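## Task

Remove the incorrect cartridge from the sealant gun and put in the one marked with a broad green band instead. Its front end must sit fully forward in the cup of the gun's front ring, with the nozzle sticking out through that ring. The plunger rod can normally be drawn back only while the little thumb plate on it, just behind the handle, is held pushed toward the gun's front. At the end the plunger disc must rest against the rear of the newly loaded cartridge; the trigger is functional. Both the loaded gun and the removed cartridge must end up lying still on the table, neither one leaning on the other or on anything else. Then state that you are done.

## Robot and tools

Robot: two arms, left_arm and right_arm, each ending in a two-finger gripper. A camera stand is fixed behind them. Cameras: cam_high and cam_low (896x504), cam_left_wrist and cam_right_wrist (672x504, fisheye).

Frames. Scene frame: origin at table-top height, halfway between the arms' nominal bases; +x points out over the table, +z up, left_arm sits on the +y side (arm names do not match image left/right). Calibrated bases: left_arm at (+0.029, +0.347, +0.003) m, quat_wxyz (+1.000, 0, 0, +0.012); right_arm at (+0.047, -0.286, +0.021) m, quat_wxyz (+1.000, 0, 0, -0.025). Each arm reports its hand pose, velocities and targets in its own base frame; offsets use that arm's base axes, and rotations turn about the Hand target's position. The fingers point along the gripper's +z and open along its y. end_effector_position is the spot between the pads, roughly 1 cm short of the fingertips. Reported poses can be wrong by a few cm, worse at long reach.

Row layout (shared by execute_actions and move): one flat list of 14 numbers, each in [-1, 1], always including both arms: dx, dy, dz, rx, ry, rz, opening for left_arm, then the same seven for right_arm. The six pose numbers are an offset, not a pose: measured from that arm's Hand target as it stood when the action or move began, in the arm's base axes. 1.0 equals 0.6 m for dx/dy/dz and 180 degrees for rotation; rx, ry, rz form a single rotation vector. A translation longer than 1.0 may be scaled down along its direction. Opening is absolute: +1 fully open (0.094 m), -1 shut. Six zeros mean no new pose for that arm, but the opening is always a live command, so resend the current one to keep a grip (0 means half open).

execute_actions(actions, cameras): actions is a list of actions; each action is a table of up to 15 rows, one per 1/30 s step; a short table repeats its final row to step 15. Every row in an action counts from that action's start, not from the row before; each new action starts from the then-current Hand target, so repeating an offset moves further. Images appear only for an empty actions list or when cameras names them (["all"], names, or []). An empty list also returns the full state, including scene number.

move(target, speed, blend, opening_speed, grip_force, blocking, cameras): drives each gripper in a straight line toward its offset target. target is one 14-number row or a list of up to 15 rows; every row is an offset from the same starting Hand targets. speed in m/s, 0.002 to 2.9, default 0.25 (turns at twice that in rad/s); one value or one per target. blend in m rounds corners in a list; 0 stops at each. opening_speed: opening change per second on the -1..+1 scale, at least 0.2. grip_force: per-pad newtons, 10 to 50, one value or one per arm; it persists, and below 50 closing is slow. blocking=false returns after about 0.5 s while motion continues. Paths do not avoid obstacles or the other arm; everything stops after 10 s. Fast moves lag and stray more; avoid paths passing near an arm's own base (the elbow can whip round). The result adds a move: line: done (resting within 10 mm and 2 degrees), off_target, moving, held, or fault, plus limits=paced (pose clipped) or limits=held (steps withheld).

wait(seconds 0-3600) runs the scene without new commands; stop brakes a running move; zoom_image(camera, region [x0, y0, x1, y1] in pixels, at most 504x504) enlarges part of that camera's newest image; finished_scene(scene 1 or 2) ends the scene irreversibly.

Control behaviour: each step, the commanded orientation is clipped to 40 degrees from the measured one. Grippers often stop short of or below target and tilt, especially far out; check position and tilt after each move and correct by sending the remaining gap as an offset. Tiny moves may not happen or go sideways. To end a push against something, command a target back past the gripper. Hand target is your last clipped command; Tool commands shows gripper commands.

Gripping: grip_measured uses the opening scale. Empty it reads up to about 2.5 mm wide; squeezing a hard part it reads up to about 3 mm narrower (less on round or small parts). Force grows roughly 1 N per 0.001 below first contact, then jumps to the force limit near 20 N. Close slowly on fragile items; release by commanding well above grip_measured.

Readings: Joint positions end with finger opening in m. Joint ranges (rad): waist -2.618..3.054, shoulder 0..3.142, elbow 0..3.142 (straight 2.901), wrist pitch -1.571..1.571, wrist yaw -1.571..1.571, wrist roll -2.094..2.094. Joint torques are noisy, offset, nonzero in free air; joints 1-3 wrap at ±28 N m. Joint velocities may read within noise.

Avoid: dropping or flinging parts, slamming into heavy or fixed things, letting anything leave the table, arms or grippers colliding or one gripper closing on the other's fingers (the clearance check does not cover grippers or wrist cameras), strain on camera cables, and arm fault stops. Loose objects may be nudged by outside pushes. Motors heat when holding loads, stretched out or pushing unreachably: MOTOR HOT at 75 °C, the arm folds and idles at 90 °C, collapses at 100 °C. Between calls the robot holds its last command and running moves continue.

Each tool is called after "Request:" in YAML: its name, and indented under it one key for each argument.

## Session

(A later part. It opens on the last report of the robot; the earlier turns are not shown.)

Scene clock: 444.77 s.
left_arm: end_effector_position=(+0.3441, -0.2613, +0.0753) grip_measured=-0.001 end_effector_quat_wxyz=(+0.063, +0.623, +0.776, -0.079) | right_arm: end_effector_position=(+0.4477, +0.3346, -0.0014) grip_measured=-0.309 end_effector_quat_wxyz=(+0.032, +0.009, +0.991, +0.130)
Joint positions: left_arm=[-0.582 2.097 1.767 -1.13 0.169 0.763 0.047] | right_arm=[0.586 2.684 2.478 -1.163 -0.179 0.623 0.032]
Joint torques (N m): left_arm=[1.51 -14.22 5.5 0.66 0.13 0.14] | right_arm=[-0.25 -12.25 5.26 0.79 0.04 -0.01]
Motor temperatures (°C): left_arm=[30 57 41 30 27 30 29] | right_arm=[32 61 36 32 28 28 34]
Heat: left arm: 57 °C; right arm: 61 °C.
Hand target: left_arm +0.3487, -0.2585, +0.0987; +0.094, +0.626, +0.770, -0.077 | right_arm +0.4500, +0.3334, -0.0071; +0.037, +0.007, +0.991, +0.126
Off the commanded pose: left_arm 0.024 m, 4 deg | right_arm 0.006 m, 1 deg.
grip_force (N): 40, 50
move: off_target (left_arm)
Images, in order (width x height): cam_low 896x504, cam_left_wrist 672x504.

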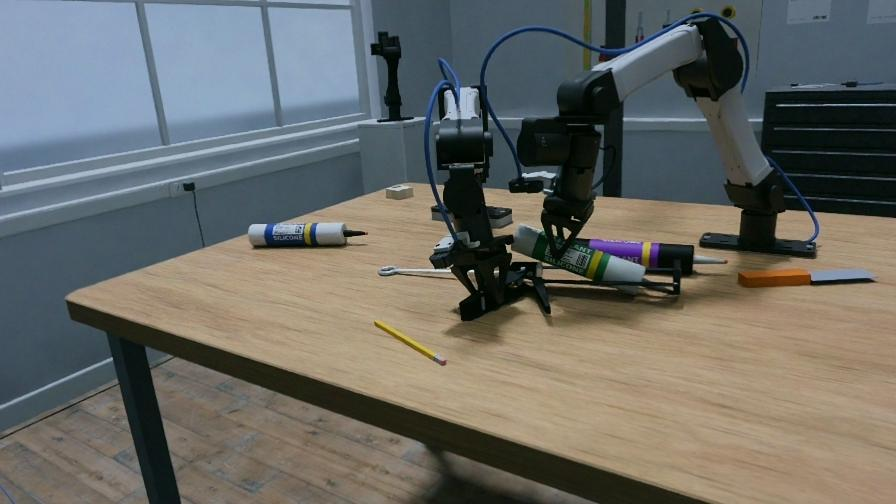

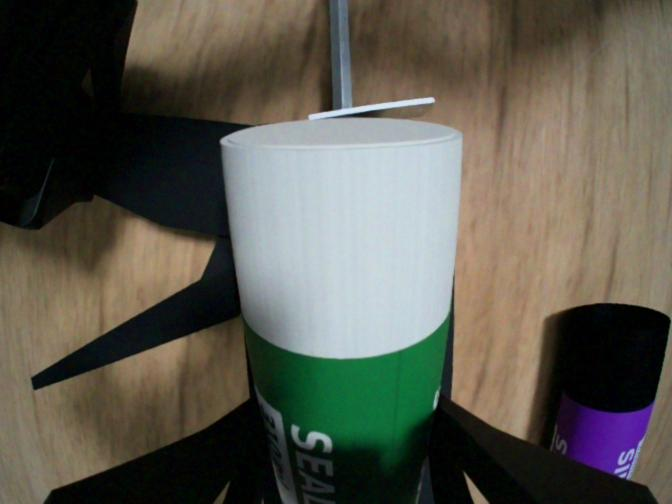

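Request:
zoom_image:
  camera: "cam_low"
  region: [580, 220, 700, 310]

Scaled by 4.200 from the camera's image (finer frame: 1280x720).

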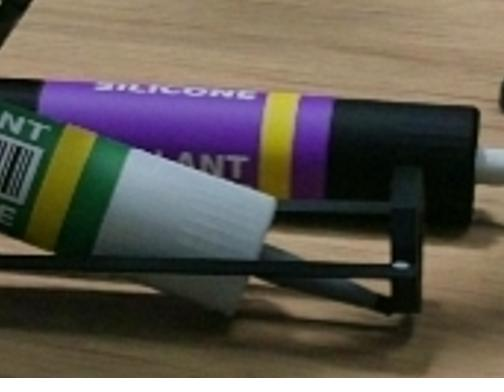

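Request:
move:
  target:
    - [0.003,-0.017,0.01,0,0,0,-0.25,0,0,0,0,0,0,-0.95]
    - [0.003,-0.017,0.02,0.025,0.005,0,-0.25,0,0,0,0,0,0,-0.95]
  speed: 0.08
  cameras: ["cam_low"]

Request:
zoom_image:
  camera: "cam_low"
  region: [500, 200, 700, 310]

Scene clock: 456.27 s.
left_arm: end_effector_position=(+0.3447, -0.2637, +0.1027) grip_measured=-0.001 end_effector_quat_wxyz=(+0.053, +0.631, +0.772, -0.058) | right_arm: end_effector_position=(+0.4477, +0.3346, -0.0014) grip_measured=-0.309 end_effector_quat_wxyz=(+0.032, +0.009, +0.991, +0.130)
Joint positions: left_arm=[-0.603 2.12 1.918 -1.272 0.125 0.761 0.047] | right_arm=[0.586 2.684 2.478 -1.163 -0.179 0.623 0.032]
Joint torques (N m): left_arm=[-0.36 -8.99 9.36 0.49 -0.04 -0.13] | right_arm=[-0.32 -12.33 5.34 0.78 0.03 0.05]
Motor temperatures (°C): left_arm=[30 58 41 30 27 30 29] | right_arm=[32 62 36 32 28 28 34]
Heat: left arm: 58 °C; right arm: 62 °C.
Hand target: left_arm +0.3505, -0.2688, +0.1107; +0.063, +0.629, +0.773, -0.052 | right_arm +0.4500, +0.3334, -0.0071; +0.037, +0.007, +0.991, +0.126
Off the commanded pose: left_arm 0.011 m, 1 deg | right_arm 0.006 m, 1 deg.
grip_force (N): 40, 50
move: off_target (left_arm)

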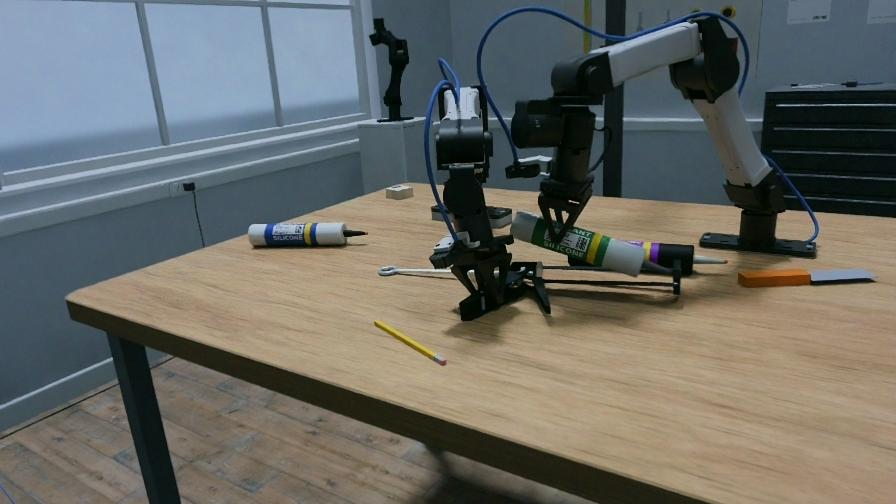

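Scaled by 2.520 from the camera's image (finer frame: 1280x720).

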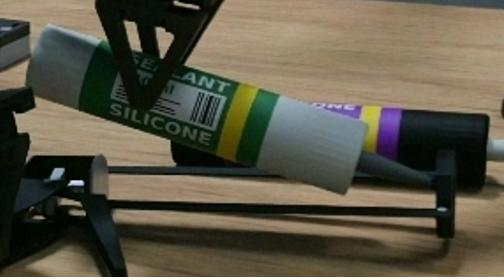

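Request:
move:
  target:
    - [0,0,-0.012,0,0,0,-0.25,0,0,0,0,0,0,-0.95]
    - [-0.0066,0.033,-0.021,0,0,0,-0.25,0,0,0,0,0,0,-0.95]
  speed: 0.06
  cameras: ["cam_low","cam_left_wrist"]

Request:
zoom_image:
  camera: "cam_low"
  region: [500, 200, 700, 310]

Scene clock: 461.37 s.
left_arm: end_effector_position=(+0.3394, -0.2491, +0.0767) grip_measured=-0.001 end_effector_quat_wxyz=(+0.028, +0.624, +0.778, -0.060) | right_arm: end_effector_position=(+0.4477, +0.3346, -0.0014) grip_measured=-0.309 end_effector_quat_wxyz=(+0.032, +0.009, +0.991, +0.130)
Joint positions: left_arm=[-0.582 2.12 1.818 -1.224 0.124 0.767 0.047] | right_arm=[0.586 2.684 2.478 -1.163 -0.179 0.623 0.032]
Joint torques (N m): left_arm=[0.9 -14.02 5.65 0.66 -0.01 0.12] | right_arm=[-0.23 -12.31 5.41 0.76 0.04 0.02]
Motor temperatures (°C): left_arm=[30 57 42 30 27 30 29] | right_arm=[32 62 36 32 28 28 34]
Heat: left arm: 57 °C; right arm: 62 °C.
Hand target: left_arm +0.3466, -0.2490, +0.0981; +0.063, +0.629, +0.773, -0.052 | right_arm +0.4500, +0.3334, -0.0071; +0.037, +0.007, +0.991, +0.126
Off the commanded pose: left_arm 0.023 m, 4 deg | right_arm 0.006 m, 1 deg.
grip_force (N): 40, 50
move: off_target (left_arm)

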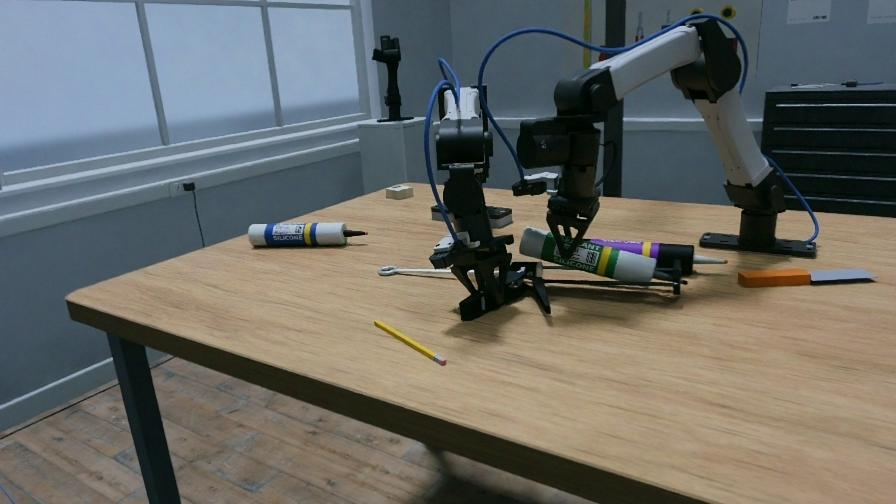

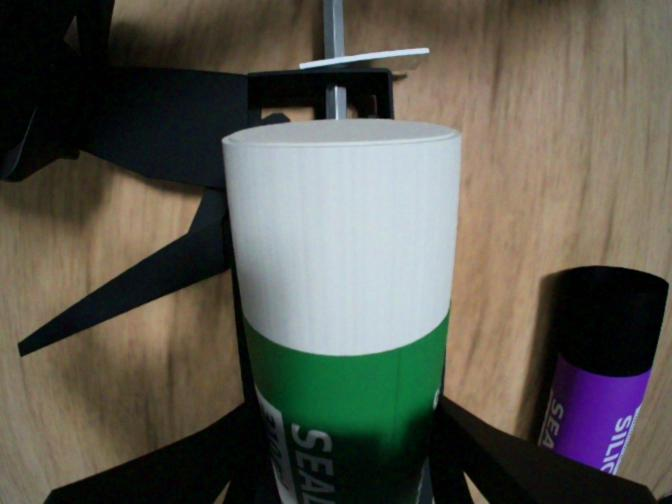

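Scaled by 2.520 from the camera's image (finer frame: 1280x720).

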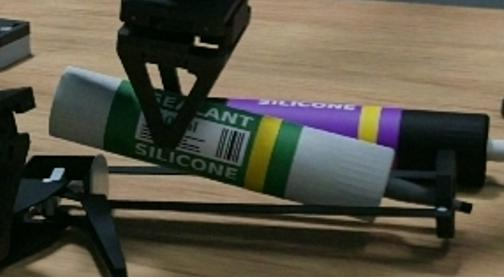

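Request:
move:
  target:
    - [0.0,0.035,-0.004,0.012,0.002,0,-0.25,0,0,0,0,0,0,-0.95]
  speed: 0.06
  cameras: ["cam_low","cam_left_wrist"]

Request:
zoom_image:
  camera: "cam_low"
  region: [500, 200, 700, 310]

Scene clock: 466.97 s.
left_arm: end_effector_position=(+0.3414, -0.2312, +0.0723) grip_measured=-0.001 end_effector_quat_wxyz=(+0.018, +0.622, +0.781, -0.051) | right_arm: end_effector_position=(+0.4477, +0.3346, -0.0014) grip_measured=-0.309 end_effector_quat_wxyz=(+0.032, +0.009, +0.991, +0.130)
Joint positions: left_arm=[-0.551 2.107 1.782 -1.223 0.106 0.792 0.047] | right_arm=[0.586 2.684 2.478 -1.163 -0.179 0.623 0.032]
Joint torques (N m): left_arm=[0.91 -14.34 5.71 0.46 -0.09 0.19] | right_arm=[-0.2 -12.22 5.39 0.78 0.03 -0.01]
Motor temperatures (°C): left_arm=[30 59 42 30 27 30 29] | right_arm=[32 62 36 32 28 28 34]
Heat: left arm: 59 °C; right arm: 62 °C.
Hand target: left_arm +0.3466, -0.2280, +0.0957; +0.049, +0.630, +0.774, -0.039 | right_arm +0.4500, +0.3334, -0.0071; +0.037, +0.007, +0.991, +0.126
Off the commanded pose: left_arm 0.024 m, 4 deg | right_arm 0.006 m, 1 deg.
grip_force (N): 40, 50
move: off_target (left_arm)

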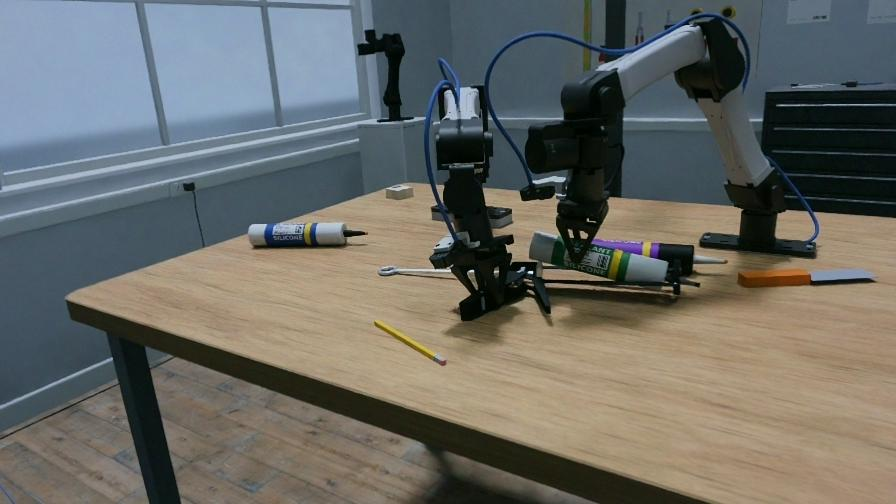

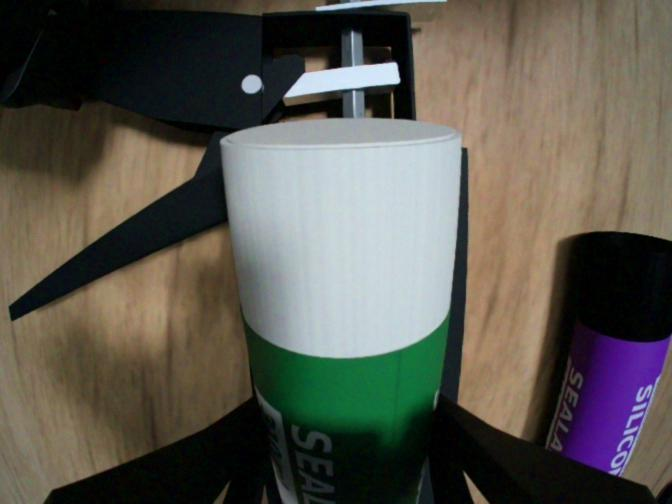

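Scaled by 2.520 from the camera's image (finer frame: 1280x720).

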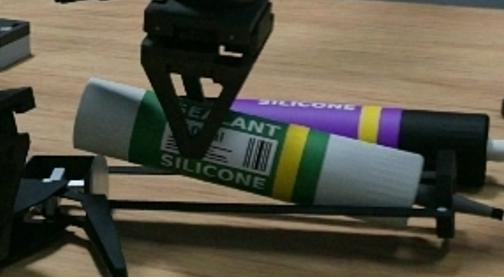

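Request:
move:
  target:
    - [-0.008,0.024,-0.017,0.01,0.002,0,-0.25,0,0,0,0,0,0,-0.95]
  speed: 0.06
  cameras: ["cam_low","cam_left_wrist"]

Request:
zoom_image:
  camera: "cam_low"
  region: [500, 200, 700, 310]

Scene clock: 470.40 s.
left_arm: end_effector_position=(+0.3345, -0.2153, +0.0638) grip_measured=-0.001 end_effector_quat_wxyz=(+0.002, +0.626, +0.779, -0.041) | right_arm: end_effector_position=(+0.4477, +0.3346, -0.0014) grip_measured=-0.309 end_effector_quat_wxyz=(+0.032, +0.009, +0.991, +0.130)
Joint positions: left_arm=[-0.537 2.082 1.712 -1.208 0.081 0.817 0.047] | right_arm=[0.586 2.684 2.478 -1.163 -0.179 0.623 0.032]
Joint torques (N m): left_arm=[0.96 -14.05 5.45 0.51 -0.09 0.13] | right_arm=[-0.2 -12.19 5.35 0.79 0.04 0.02]
Motor temperatures (°C): left_arm=[30 60 42 30 27 30 29] | right_arm=[32 62 36 32 28 28 34]
Heat: left arm: 60 °C; right arm: 62 °C.
Hand target: left_arm +0.3418, -0.2136, +0.0855; +0.036, +0.630, +0.775, -0.029 | right_arm +0.4500, +0.3334, -0.0071; +0.037, +0.007, +0.991, +0.126
Off the commanded pose: left_arm 0.023 m, 4 deg | right_arm 0.006 m, 1 deg.
grip_force (N): 40, 50
move: off_target (left_arm)

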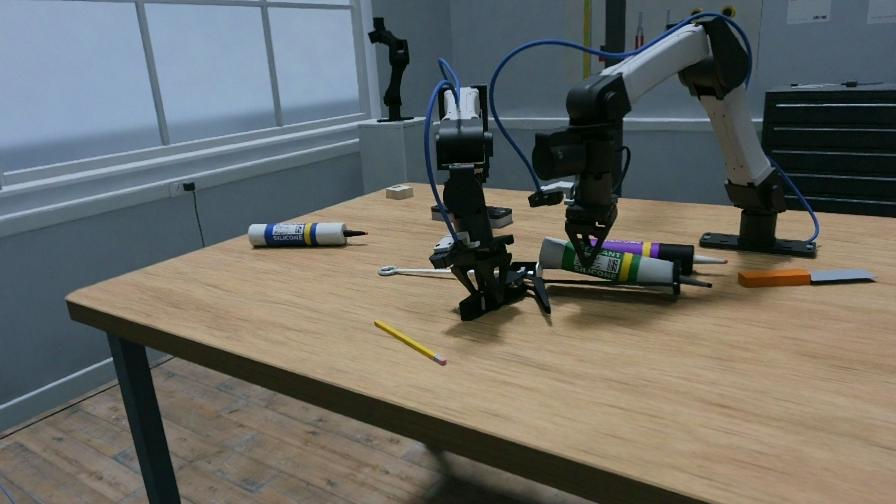

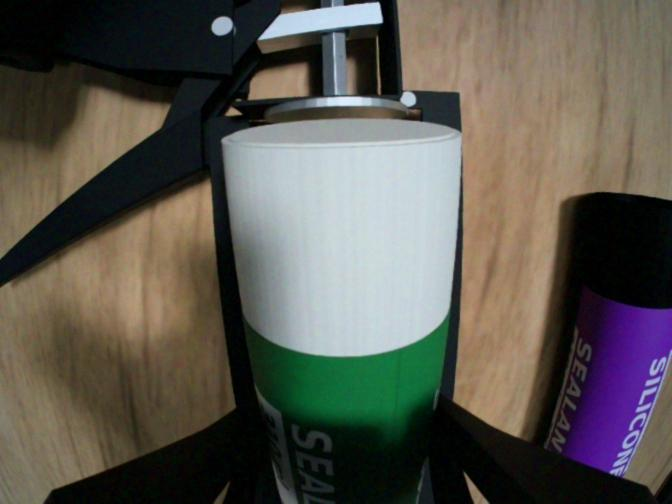

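Scaled by 2.520 from the camera's image (finer frame: 1280x720).

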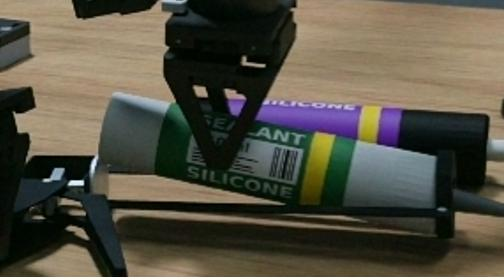

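Request:
move:
  target:
    - [0.001,0.005,-0.02,0.015,0.003,0,-0.25,0,0,0,0,0,0,-0.95]
    - [0.002,0.007,-0.045,0.032,0.006,0,-0.25,0,0,0,0,0,0,-0.95]
  speed: 0.06
  cameras: ["cam_low","cam_left_wrist"]

Request:
zoom_image:
  camera: "cam_low"
  region: [500, 200, 700, 310]

Scene clock: 475.17 s.
left_arm: end_effector_position=(+0.3354, -0.2144, +0.0608) grip_measured=-0.001 end_effector_quat_wxyz=(-0.002, +0.629, +0.777, -0.021) | right_arm: end_effector_position=(+0.4477, +0.3346, -0.0014) grip_measured=-0.309 end_effector_quat_wxyz=(+0.032, +0.009, +0.991, +0.130)
Joint positions: left_arm=[-0.551 2.088 1.712 -1.205 0.041 0.811 0.047] | right_arm=[0.586 2.684 2.478 -1.163 -0.179 0.623 0.032]
Joint torques (N m): left_arm=[0.18 -8.46 6.19 0.45 -0.46 0.01] | right_arm=[-0.2 -12.12 5.35 0.77 0.03 0.01]
Motor temperatures (°C): left_arm=[30 62 41 30 27 30 29] | right_arm=[32 63 36 32 28 28 34]
Heat: left arm: 62 °C; right arm: 63 °C.
Hand target: left_arm +0.3429, -0.2094, +0.0584; -0.003, +0.631, +0.776, +0.004 | right_arm +0.4500, +0.3334, -0.0071; +0.037, +0.007, +0.991, +0.126
Off the commanded pose: left_arm 0.009 m, 3 deg | right_arm 0.006 m, 1 deg.
grip_force (N): 40, 50
move: off_target (left_arm)

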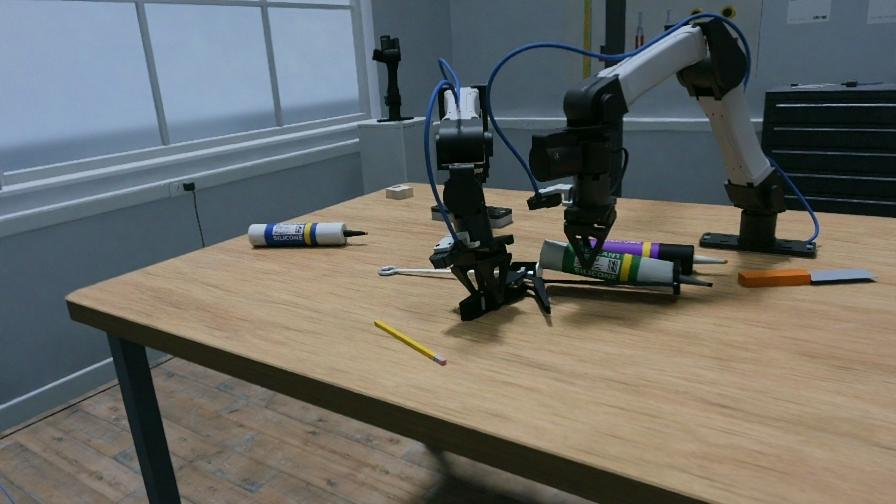

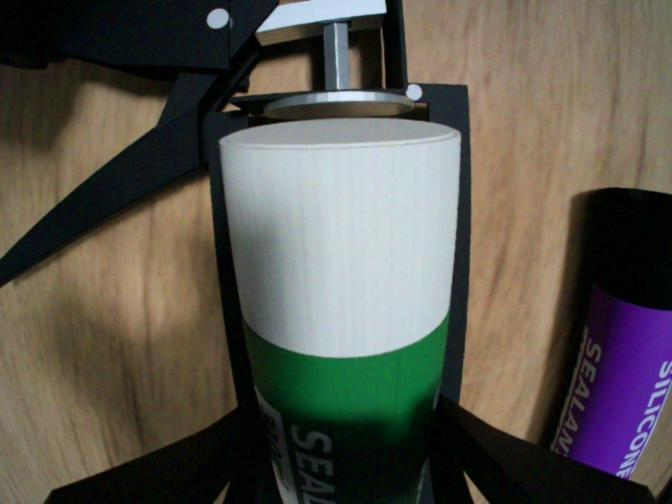

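Scaled by 2.520 from the camera's image (finer frame: 1280x720).

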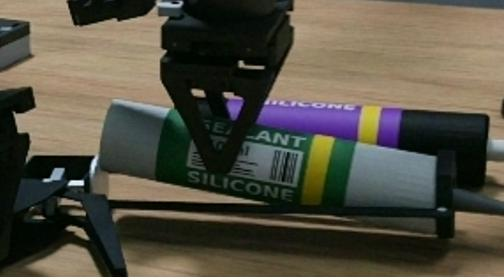

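Request:
move:
  target:
    - [0.0,0.006,-0.03,0.0,0.0,0,-0.25,0,0,0,0,0,0,-0.95]
  speed: 0.06
  cameras: ["cam_low","cam_left_wrist"]

Request:
zoom_image:
  camera: "cam_low"
  region: [500, 200, 700, 310]

Scene clock: 478.10 s.
left_arm: end_effector_position=(+0.3349, -0.2136, +0.0483) grip_measured=-0.001 end_effector_quat_wxyz=(+0.000, +0.629, +0.777, -0.020) | right_arm: end_effector_position=(+0.4478, +0.3347, -0.0014) grip_measured=-0.309 end_effector_quat_wxyz=(+0.032, +0.009, +0.991, +0.130)
Joint positions: left_arm=[-0.551 2.088 1.662 -1.149 0.039 0.811 0.047] | right_arm=[0.586 2.684 2.478 -1.163 -0.179 0.623 0.032]
Joint torques (N m): left_arm=[0.96 -8.02 5.14 0.59 -0.43 0.08] | right_arm=[-0.16 -12.18 5.39 0.76 0.07 0.02]
Motor temperatures (°C): left_arm=[30 61 41 30 27 30 29] | right_arm=[32 63 36 32 28 28 34]
Heat: left arm: 61 °C; right arm: 63 °C.
Hand target: left_arm +0.3430, -0.2058, +0.0405; -0.003, +0.631, +0.776, +0.004 | right_arm +0.4500, +0.3334, -0.0071; +0.037, +0.007, +0.991, +0.126
Off the commanded pose: left_arm 0.014 m, 3 deg | right_arm 0.006 m, 1 deg.
grip_force (N): 40, 50
move: off_target (left_arm)

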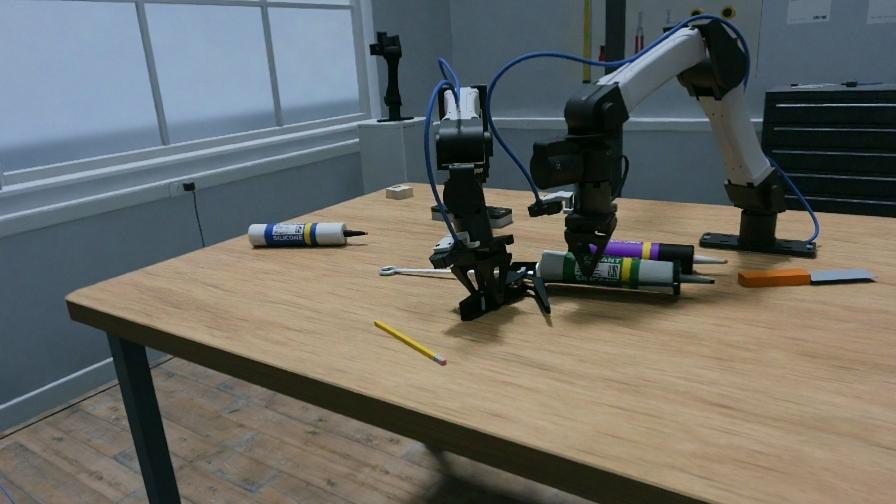

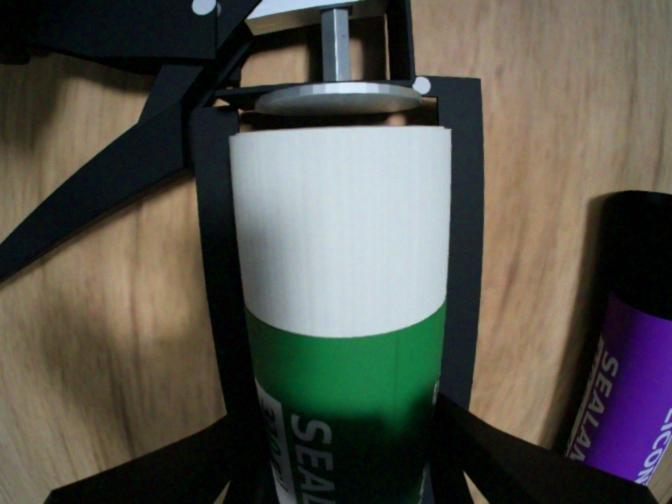

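Scaled by 2.520 from the camera's image (finer frame: 1280x720).

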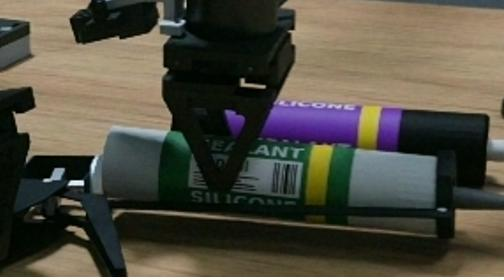

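Request:
move:
  target:
    - [0.0,0.0,-0.018,0.0,0.0,0,-0.25,0,0,0,0,0,0,-0.95]
    - [0.0,0.02,-0.018,0.0,0.0,0,-0.25,0,0,0,0,0,0,-0.95]
  speed: 0.06
  cameras: ["cam_low","cam_left_wrist"]

Request:
zoom_image:
  camera: "cam_low"
  region: [500, 200, 700, 310]

Scene clock: 481.33 s.
left_arm: end_effector_position=(+0.3341, -0.2110, +0.0356) grip_measured=-0.004 end_effector_quat_wxyz=(-0.002, +0.630, +0.776, -0.021) | right_arm: end_effector_position=(+0.4475, +0.3350, -0.0017) grip_measured=-0.304 end_effector_quat_wxyz=(+0.034, +0.011, +0.991, +0.127)
Joint positions: left_arm=[-0.545 2.096 1.621 -1.107 0.041 0.818 0.047] | right_arm=[0.59 2.684 2.478 -1.163 -0.169 0.63 0.033]
Joint torques (N m): left_arm=[2.92 -9.55 3.36 0.67 -0.47 0.24] | right_arm=[-0.49 -12.3 5.37 0.8 -0.04 -0.09]
Motor temperatures (°C): left_arm=[30 60 41 30 27 30 29] | right_arm=[32 63 36 32 28 28 34]
Heat: left arm: 60 °C; right arm: 63 °C.
Hand target: left_arm +0.3429, -0.1938, +0.0297; -0.003, +0.631, +0.776, +0.004 | right_arm +0.4501, +0.3334, -0.0071; +0.037, +0.007, +0.991, +0.126
Off the commanded pose: left_arm 0.020 m, 3 deg | right_arm 0.006 m, 1 deg.
grip_force (N): 40, 50
move: off_target (left_arm)

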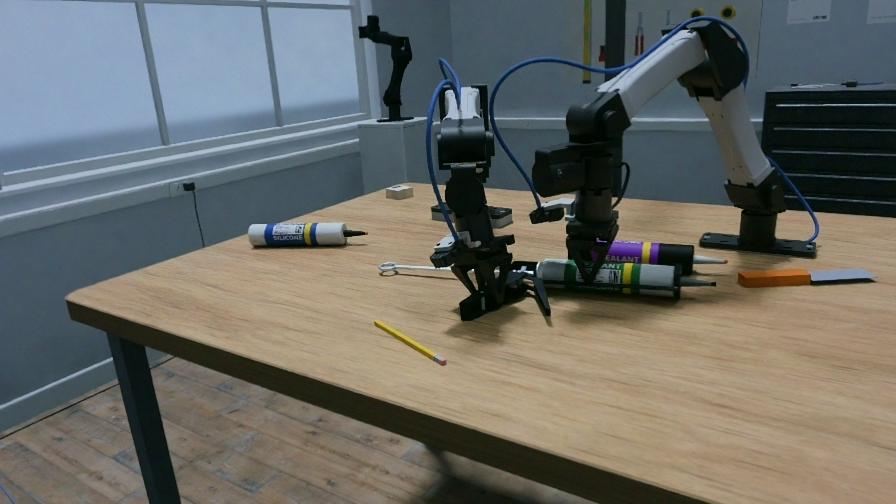

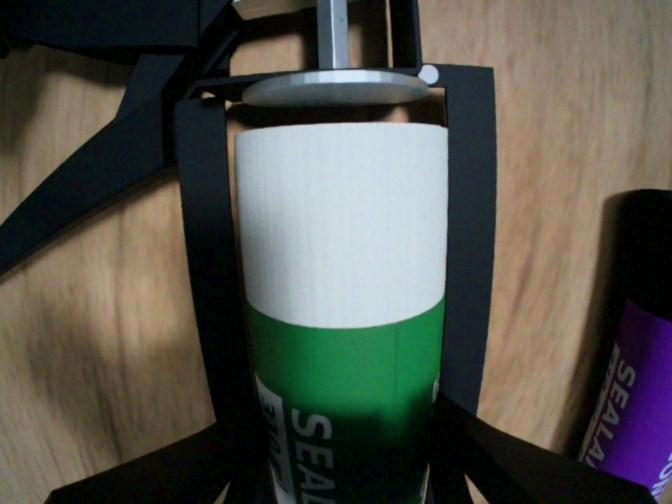

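Scaled by 2.520 from the camera's image (finer frame: 1280x720).

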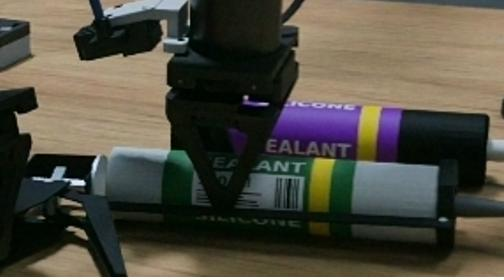

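Request:
move:
  target:
    - [0,0,0.01,0,0,0,0.5,0,0,0,0,0,0,-0.2]
    - [0,0,0.2,0,0,0,0.5,0,0,0.13,0,0,0,-0.2]
    - [-0.15,0.15,0.22,0,0,0,0.5,-0.053,0.053,0.13,0,0,0.094,1]
  speed: 0.2
  grip_force: [40,50]
  cameras: ["cam_low","cam_left_wrist","cam_right_wrist"]

Request:
zoom_image:
  camera: "cam_low"
  region: [430, 200, 730, 330]

Scene clock: 495.93 s.
left_arm: end_effector_position=(+0.2508, -0.1068, +0.1576) grip_measured=+0.498 end_effector_quat_wxyz=(-0.018, +0.628, +0.778, -0.004) | right_arm: end_effector_position=(+0.4216, +0.3609, +0.0789) grip_measured=+0.997 end_effector_quat_wxyz=(+0.056, -0.116, +0.981, +0.144)
Joint positions: left_arm=[-0.404 1.613 1.485 -1.48 -0.002 0.953 0.07] | right_arm=[0.649 2.709 2.843 -1.459 -0.19 0.436 0.094]
Joint torques (N m): left_arm=[1.14 -7.71 4.77 0.49 -0.08 0.13] | right_arm=[0.18 -10.26 8.32 0.54 -0.26 -0.29]
Motor temperatures (°C): left_arm=[30 57 41 30 27 30 29] | right_arm=[32 63 36 32 28 28 34]
Heat: left arm: 57 °C; right arm: 63 °C.
Hand target: left_arm +0.2530, -0.1038, +0.1617; -0.003, +0.631, +0.776, +0.004 | right_arm +0.4182, +0.3653, +0.0709; +0.018, -0.139, +0.982, +0.130
Off the commanded pose: left_arm 0.005 m, 2 deg | right_arm 0.010 m, 5 deg.
elbow stopped short (right arm): the move would have taken joint 3 (elbow) straighter than the controller allows.
grip_force (N): 40, 50
move: off_target (right_arm); target 3's new opening was sent with right_arm's hand 0.010 m and 5 deg from that target

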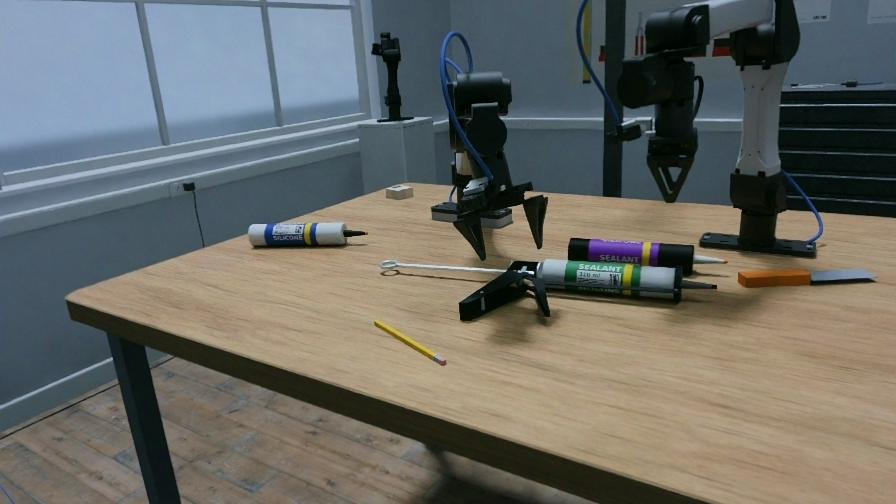

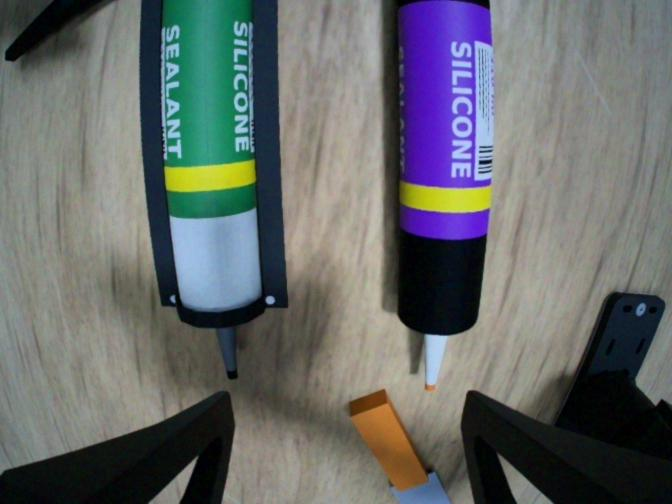

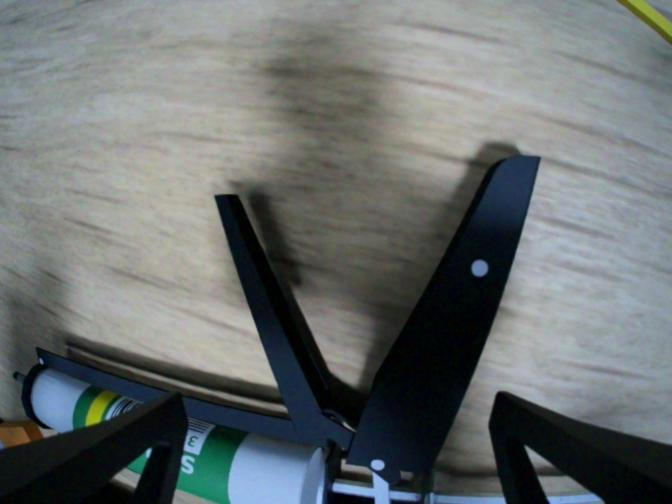

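Scaled by 1.680 from the camera's image (finer frame: 1280x720).

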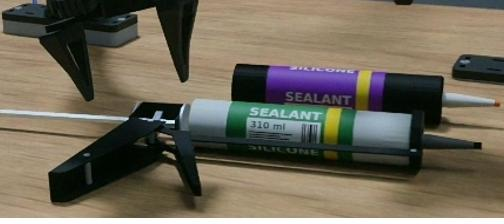

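Request:
move:
  target: [0,0,0,0,0,0,0.5,-0.053,-0.035,-0.03,0,0,0,1]
  speed: 0.2
  cameras: ["cam_right_wrist"]

Scene clock: 502.73 s.
left_arm: end_effector_position=(+0.2508, -0.1068, +0.1576) grip_measured=+0.498 end_effector_quat_wxyz=(-0.018, +0.628, +0.778, -0.004) | right_arm: end_effector_position=(+0.3844, +0.3351, +0.0275) grip_measured=+0.998 end_effector_quat_wxyz=(-0.007, -0.126, +0.986, +0.106)
Joint positions: left_arm=[-0.404 1.613 1.485 -1.48 -0.002 0.953 0.07] | right_arm=[0.652 2.51 2.277 -1.241 -0.19 0.408 0.094]
Joint torques (N m): left_arm=[1.16 -7.76 4.74 0.49 -0.07 0.13] | right_arm=[0.43 -15.77 5.76 0.59 -0.24 -0.12]
Motor temperatures (°C): left_arm=[30 55 40 30 27 30 29] | right_arm=[32 63 37 32 28 28 34]
Heat: left arm: 55 °C; right arm: 63 °C.
Hand target: left_arm +0.2529, -0.1038, +0.1617; -0.003, +0.631, +0.776, +0.004 | right_arm +0.3865, +0.3442, +0.0530; +0.018, -0.139, +0.982, +0.130
Off the commanded pose: left_arm 0.006 m, 2 deg | right_arm 0.027 m, 4 deg.
grip_force (N): 40, 50
move: off_target (right_arm)

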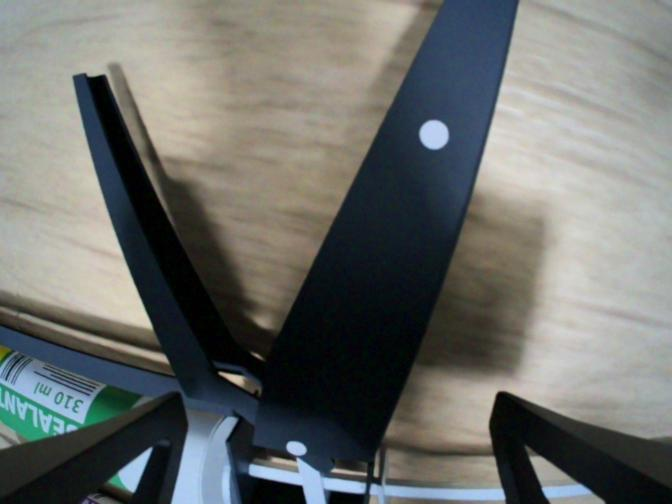

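Request:
move:
  target:
    - [0.0,0,0,0,0,0,1,0,0,0.1,0,0,0,1]
    - [0.135,-0.168,-0.1,0,0,0,1,0.0225,-0.45,0.09,-0.0658,0.0656,-0.497,0.3]
  speed: 0.35
  cameras: ["cam_left_wrist","cam_right_wrist"]

Scene clock: 517.60 s.
left_arm: end_effector_position=(+0.3259, -0.1977, +0.1023) grip_measured=+0.998 end_effector_quat_wxyz=(-0.012, +0.633, +0.774, -0.001) | right_arm: end_effector_position=(+0.4006, +0.0792, +0.0909) grip_measured=+0.303 end_effector_quat_wxyz=(-0.017, +0.594, +0.804, -0.004)
Joint positions: left_arm=[-0.546 2.022 1.778 -1.351 -0.002 0.826 0.094] | right_arm=[0.187 2.145 1.919 -1.374 -0.018 1.459 0.061]
Joint torques (N m): left_arm=[-0.46 -7.09 7.88 0.48 -0.05 -0.14] | right_arm=[-0.66 -12.53 6.32 0.03 0.19 0.23]
Motor temperatures (°C): left_arm=[30 53 41 30 27 30 29] | right_arm=[32 67 37 32 28 28 34]
Heat: left arm: 53 °C; right arm: 67 °C.
Hand target: left_arm +0.3340, -0.2046, +0.1017; -0.003, +0.631, +0.776, +0.004 | right_arm +0.3999, +0.0742, +0.1069; +0.000, +0.601, +0.799, +0.000
Off the commanded pose: left_arm 0.011 m, 1 deg | right_arm 0.017 m, 2 deg.
grip_force (N): 40, 50
move: off_target (left_arm, right_arm); target 2's new opening was sent with right_arm's hand 0.017 m and 2 deg from that target

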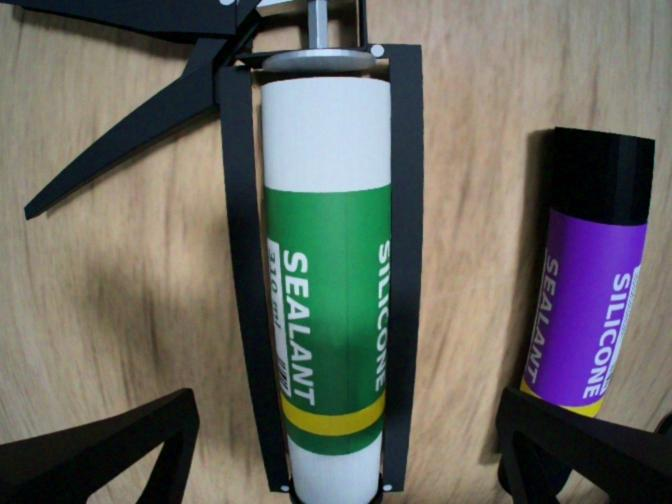

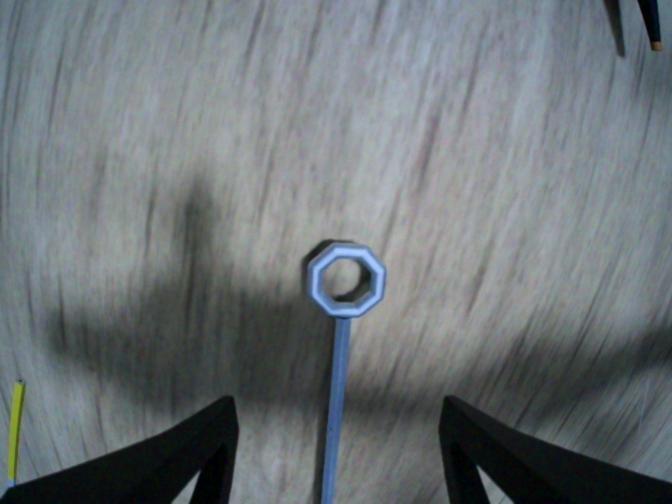

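Request:
move:
  target:
    - [0.017,0.0,0,0,0,0,1,0,0,-0.08,0,0,0,0.3]
    - [0.017,0.0,-0.115,0,0,0,1,0,0,-0.17,0,0,0,0.3]
    - [0.017,0.0,-0.115,0,0,0,0.3,0,0,-0.17,0,0,0,-0.9]
  speed: 0.15
  grip_force: [30,50]
  opening_speed: 0.7
  cameras: ["cam_left_wrist","cam_right_wrist","cam_low"]

Scene clock: 527.57 s.
left_arm: end_effector_position=(+0.3418, -0.2074, +0.0429) grip_measured=+0.302 end_effector_quat_wxyz=(+0.003, +0.633, +0.774, +0.001) | right_arm: end_effector_position=(+0.3985, +0.0788, +0.0143) grip_measured=-0.897 end_effector_quat_wxyz=(-0.004, +0.594, +0.804, +0.009)
Joint positions: left_arm=[-0.546 2.091 1.644 -1.118 -0.002 0.826 0.061] | right_arm=[0.187 2.142 1.607 -1.027 -0.018 1.459 0.005]
Joint torques (N m): left_arm=[0.88 -7.57 4.9 0.6 -0.07 -0.02] | right_arm=[-0.49 -7.9 5.24 0.35 0.17 0.24]
Motor temperatures (°C): left_arm=[30 52 41 30 27 30 29] | right_arm=[32 65 37 31 28 28 33]
Heat: left arm: 52 °C; right arm: 65 °C.
Hand target: left_arm +0.3442, -0.2046, +0.0327; -0.003, +0.631, +0.776, +0.004 | right_arm +0.4000, +0.0743, +0.0051; +0.000, +0.601, +0.799, +0.000
Off the commanded pose: left_arm 0.011 m, 1 deg | right_arm 0.011 m, 2 deg.
grip_force (N): 30, 50
move: off_target (left_arm, right_arm); target 3's new opening was sent with left_arm's hand 0.011 m and 1 deg from that target
Images, in order (width x height): cam_low 896x504, cam_left_wrist 672x504, cam_right_wrist 672x504.

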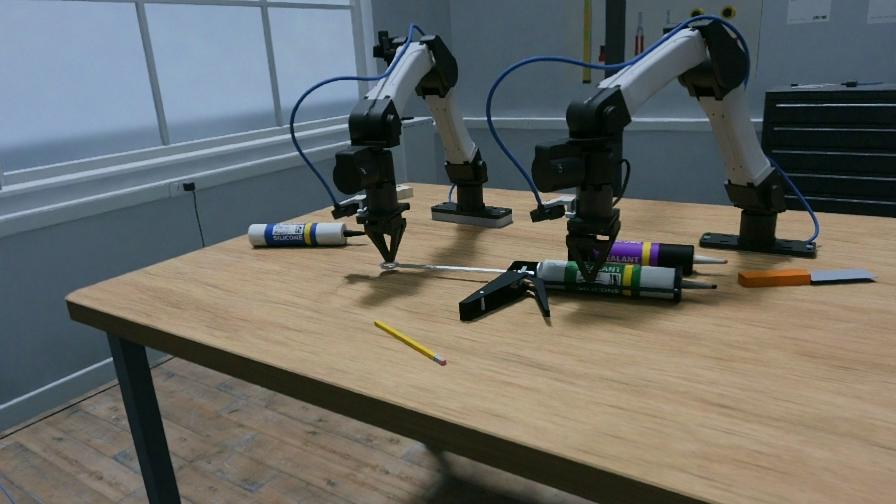

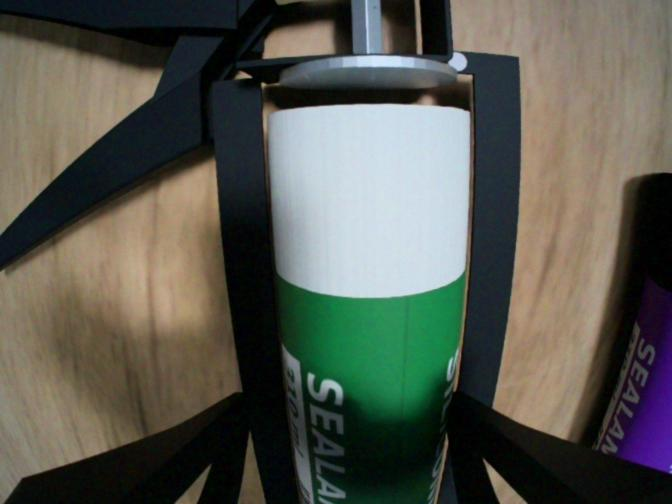

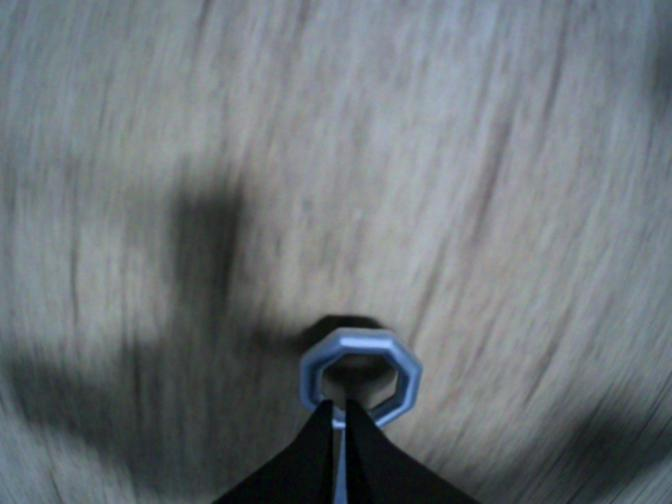

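Request:
move:
  target:
    - [0.0,0.0,0.01,0,0,0,1,0,0,0,0,0,0,-1]
    - [-0.002,0.0,-0.018,0,0,0,1,0,0,0,0,0,0,-1]
    - [-0.002,0.0,-0.018,0,0,0,0.3,0,0,0,0,0,0,-1]
  speed: 0.15
  opening_speed: 0.7
  cameras: ["cam_left_wrist","cam_low"]

Scene clock: 537.07 s.
left_arm: end_effector_position=(+0.3370, -0.2054, +0.0317) grip_measured=+0.694 end_effector_quat_wxyz=(-0.005, +0.633, +0.774, -0.002) | right_arm: end_effector_position=(+0.3985, +0.0788, +0.0143) grip_measured=-0.988 end_effector_quat_wxyz=(-0.004, +0.594, +0.804, +0.009)
Joint positions: left_arm=[-0.546 2.097 1.608 -1.092 0.003 0.826 0.08] | right_arm=[0.187 2.142 1.607 -1.027 -0.018 1.459 0.001]
Joint torques (N m): left_arm=[0.77 -7.53 5.03 0.71 -0.11 -0.03] | right_arm=[-0.62 -7.95 5.31 0.37 0.18 0.21]
Motor temperatures (°C): left_arm=[30 51 41 30 27 30 29] | right_arm=[32 61 37 31 28 28 33]
Heat: left arm: 51 °C; right arm: 61 °C.
Hand target: left_arm +0.3429, -0.2045, +0.0219; -0.003, +0.631, +0.776, +0.004 | right_arm +0.4000, +0.0743, +0.0051; +0.000, +0.601, +0.799, +0.000
Off the commanded pose: left_arm 0.011 m, 1 deg | right_arm 0.010 m, 2 deg.
grip_force (N): 30, 50
move: off_target (left_arm); target 3's new opening was sent with left_arm's hand 0.011 m and 1 deg from that target
Images, in order (width x height): cam_low 896x504, cam_left_wrist 672x504.

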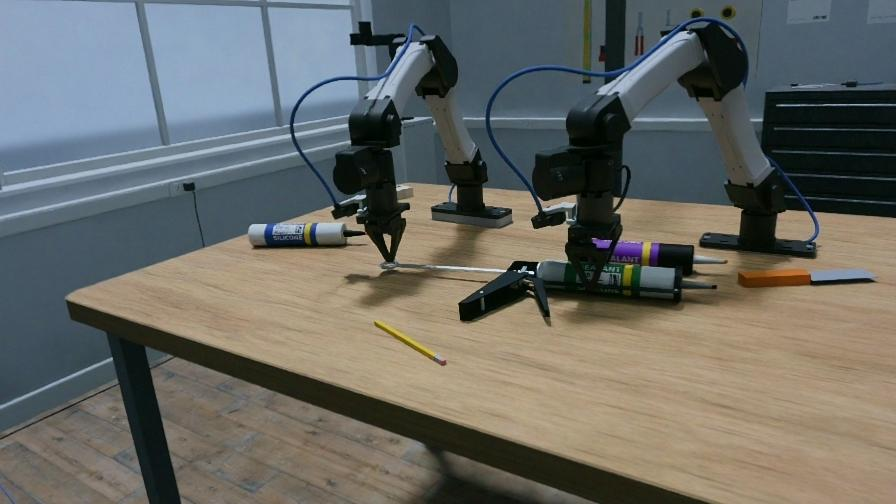

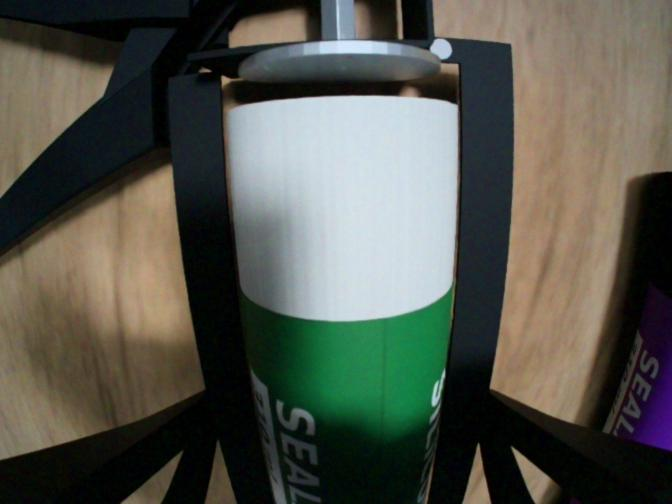

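Request:
move:
  target:
    - [0,0,0,0,0,0,0.3,0,0,0.035,0,0,0,-1]
    - [0,0,0,0,0,0,0.3,-0.005,-0.014,0.035,0,0,0,-1]
    - [0,0,0,0,0,0,0.3,-0.005,-0.014,-0.02,0,0,0,-1]
  speed: 0.1
  cameras: ["cam_right_wrist"]

Scene clock: 542.50 s.
left_arm: end_effector_position=(+0.3370, -0.2054, +0.0317) grip_measured=+0.693 end_effector_quat_wxyz=(-0.005, +0.633, +0.774, -0.002) | right_arm: end_effector_position=(+0.3957, +0.0708, +0.0021) grip_measured=-0.988 end_effector_quat_wxyz=(-0.004, +0.601, +0.799, +0.009)
Joint positions: left_arm=[-0.546 2.097 1.608 -1.092 0.003 0.826 0.08] | right_arm=[0.169 2.142 1.556 -0.977 -0.018 1.459 0.001]
Joint torques (N m): left_arm=[0.72 -7.56 4.96 0.73 -0.11 -0.04] | right_arm=[-0.65 -7.82 5.18 0.34 0.21 0.03]
Motor temperatures (°C): left_arm=[30 50 41 30 27 30 29] | right_arm=[32 60 37 31 28 28 33]
Heat: left arm: 50 °C; right arm: 60 °C.
Hand target: left_arm +0.3429, -0.2045, +0.0219; -0.003, +0.631, +0.776, +0.004 | right_arm +0.3971, +0.0659, -0.0069; +0.000, +0.601, +0.799, +0.000
Off the commanded pose: left_arm 0.011 m, 1 deg | right_arm 0.010 m, 1 deg.
grip_force (N): 30, 50
move: done

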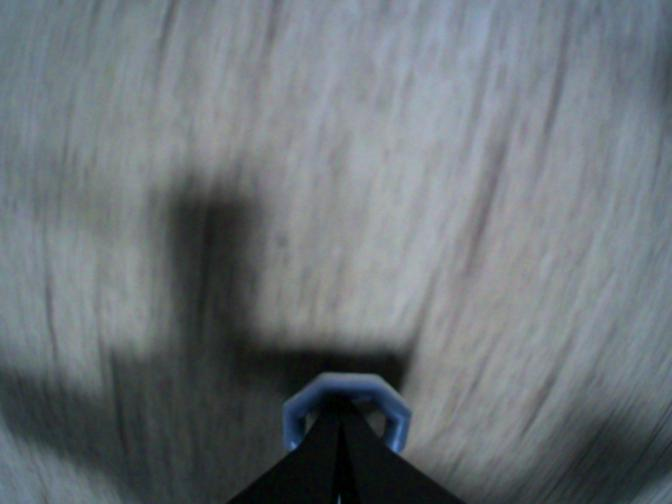

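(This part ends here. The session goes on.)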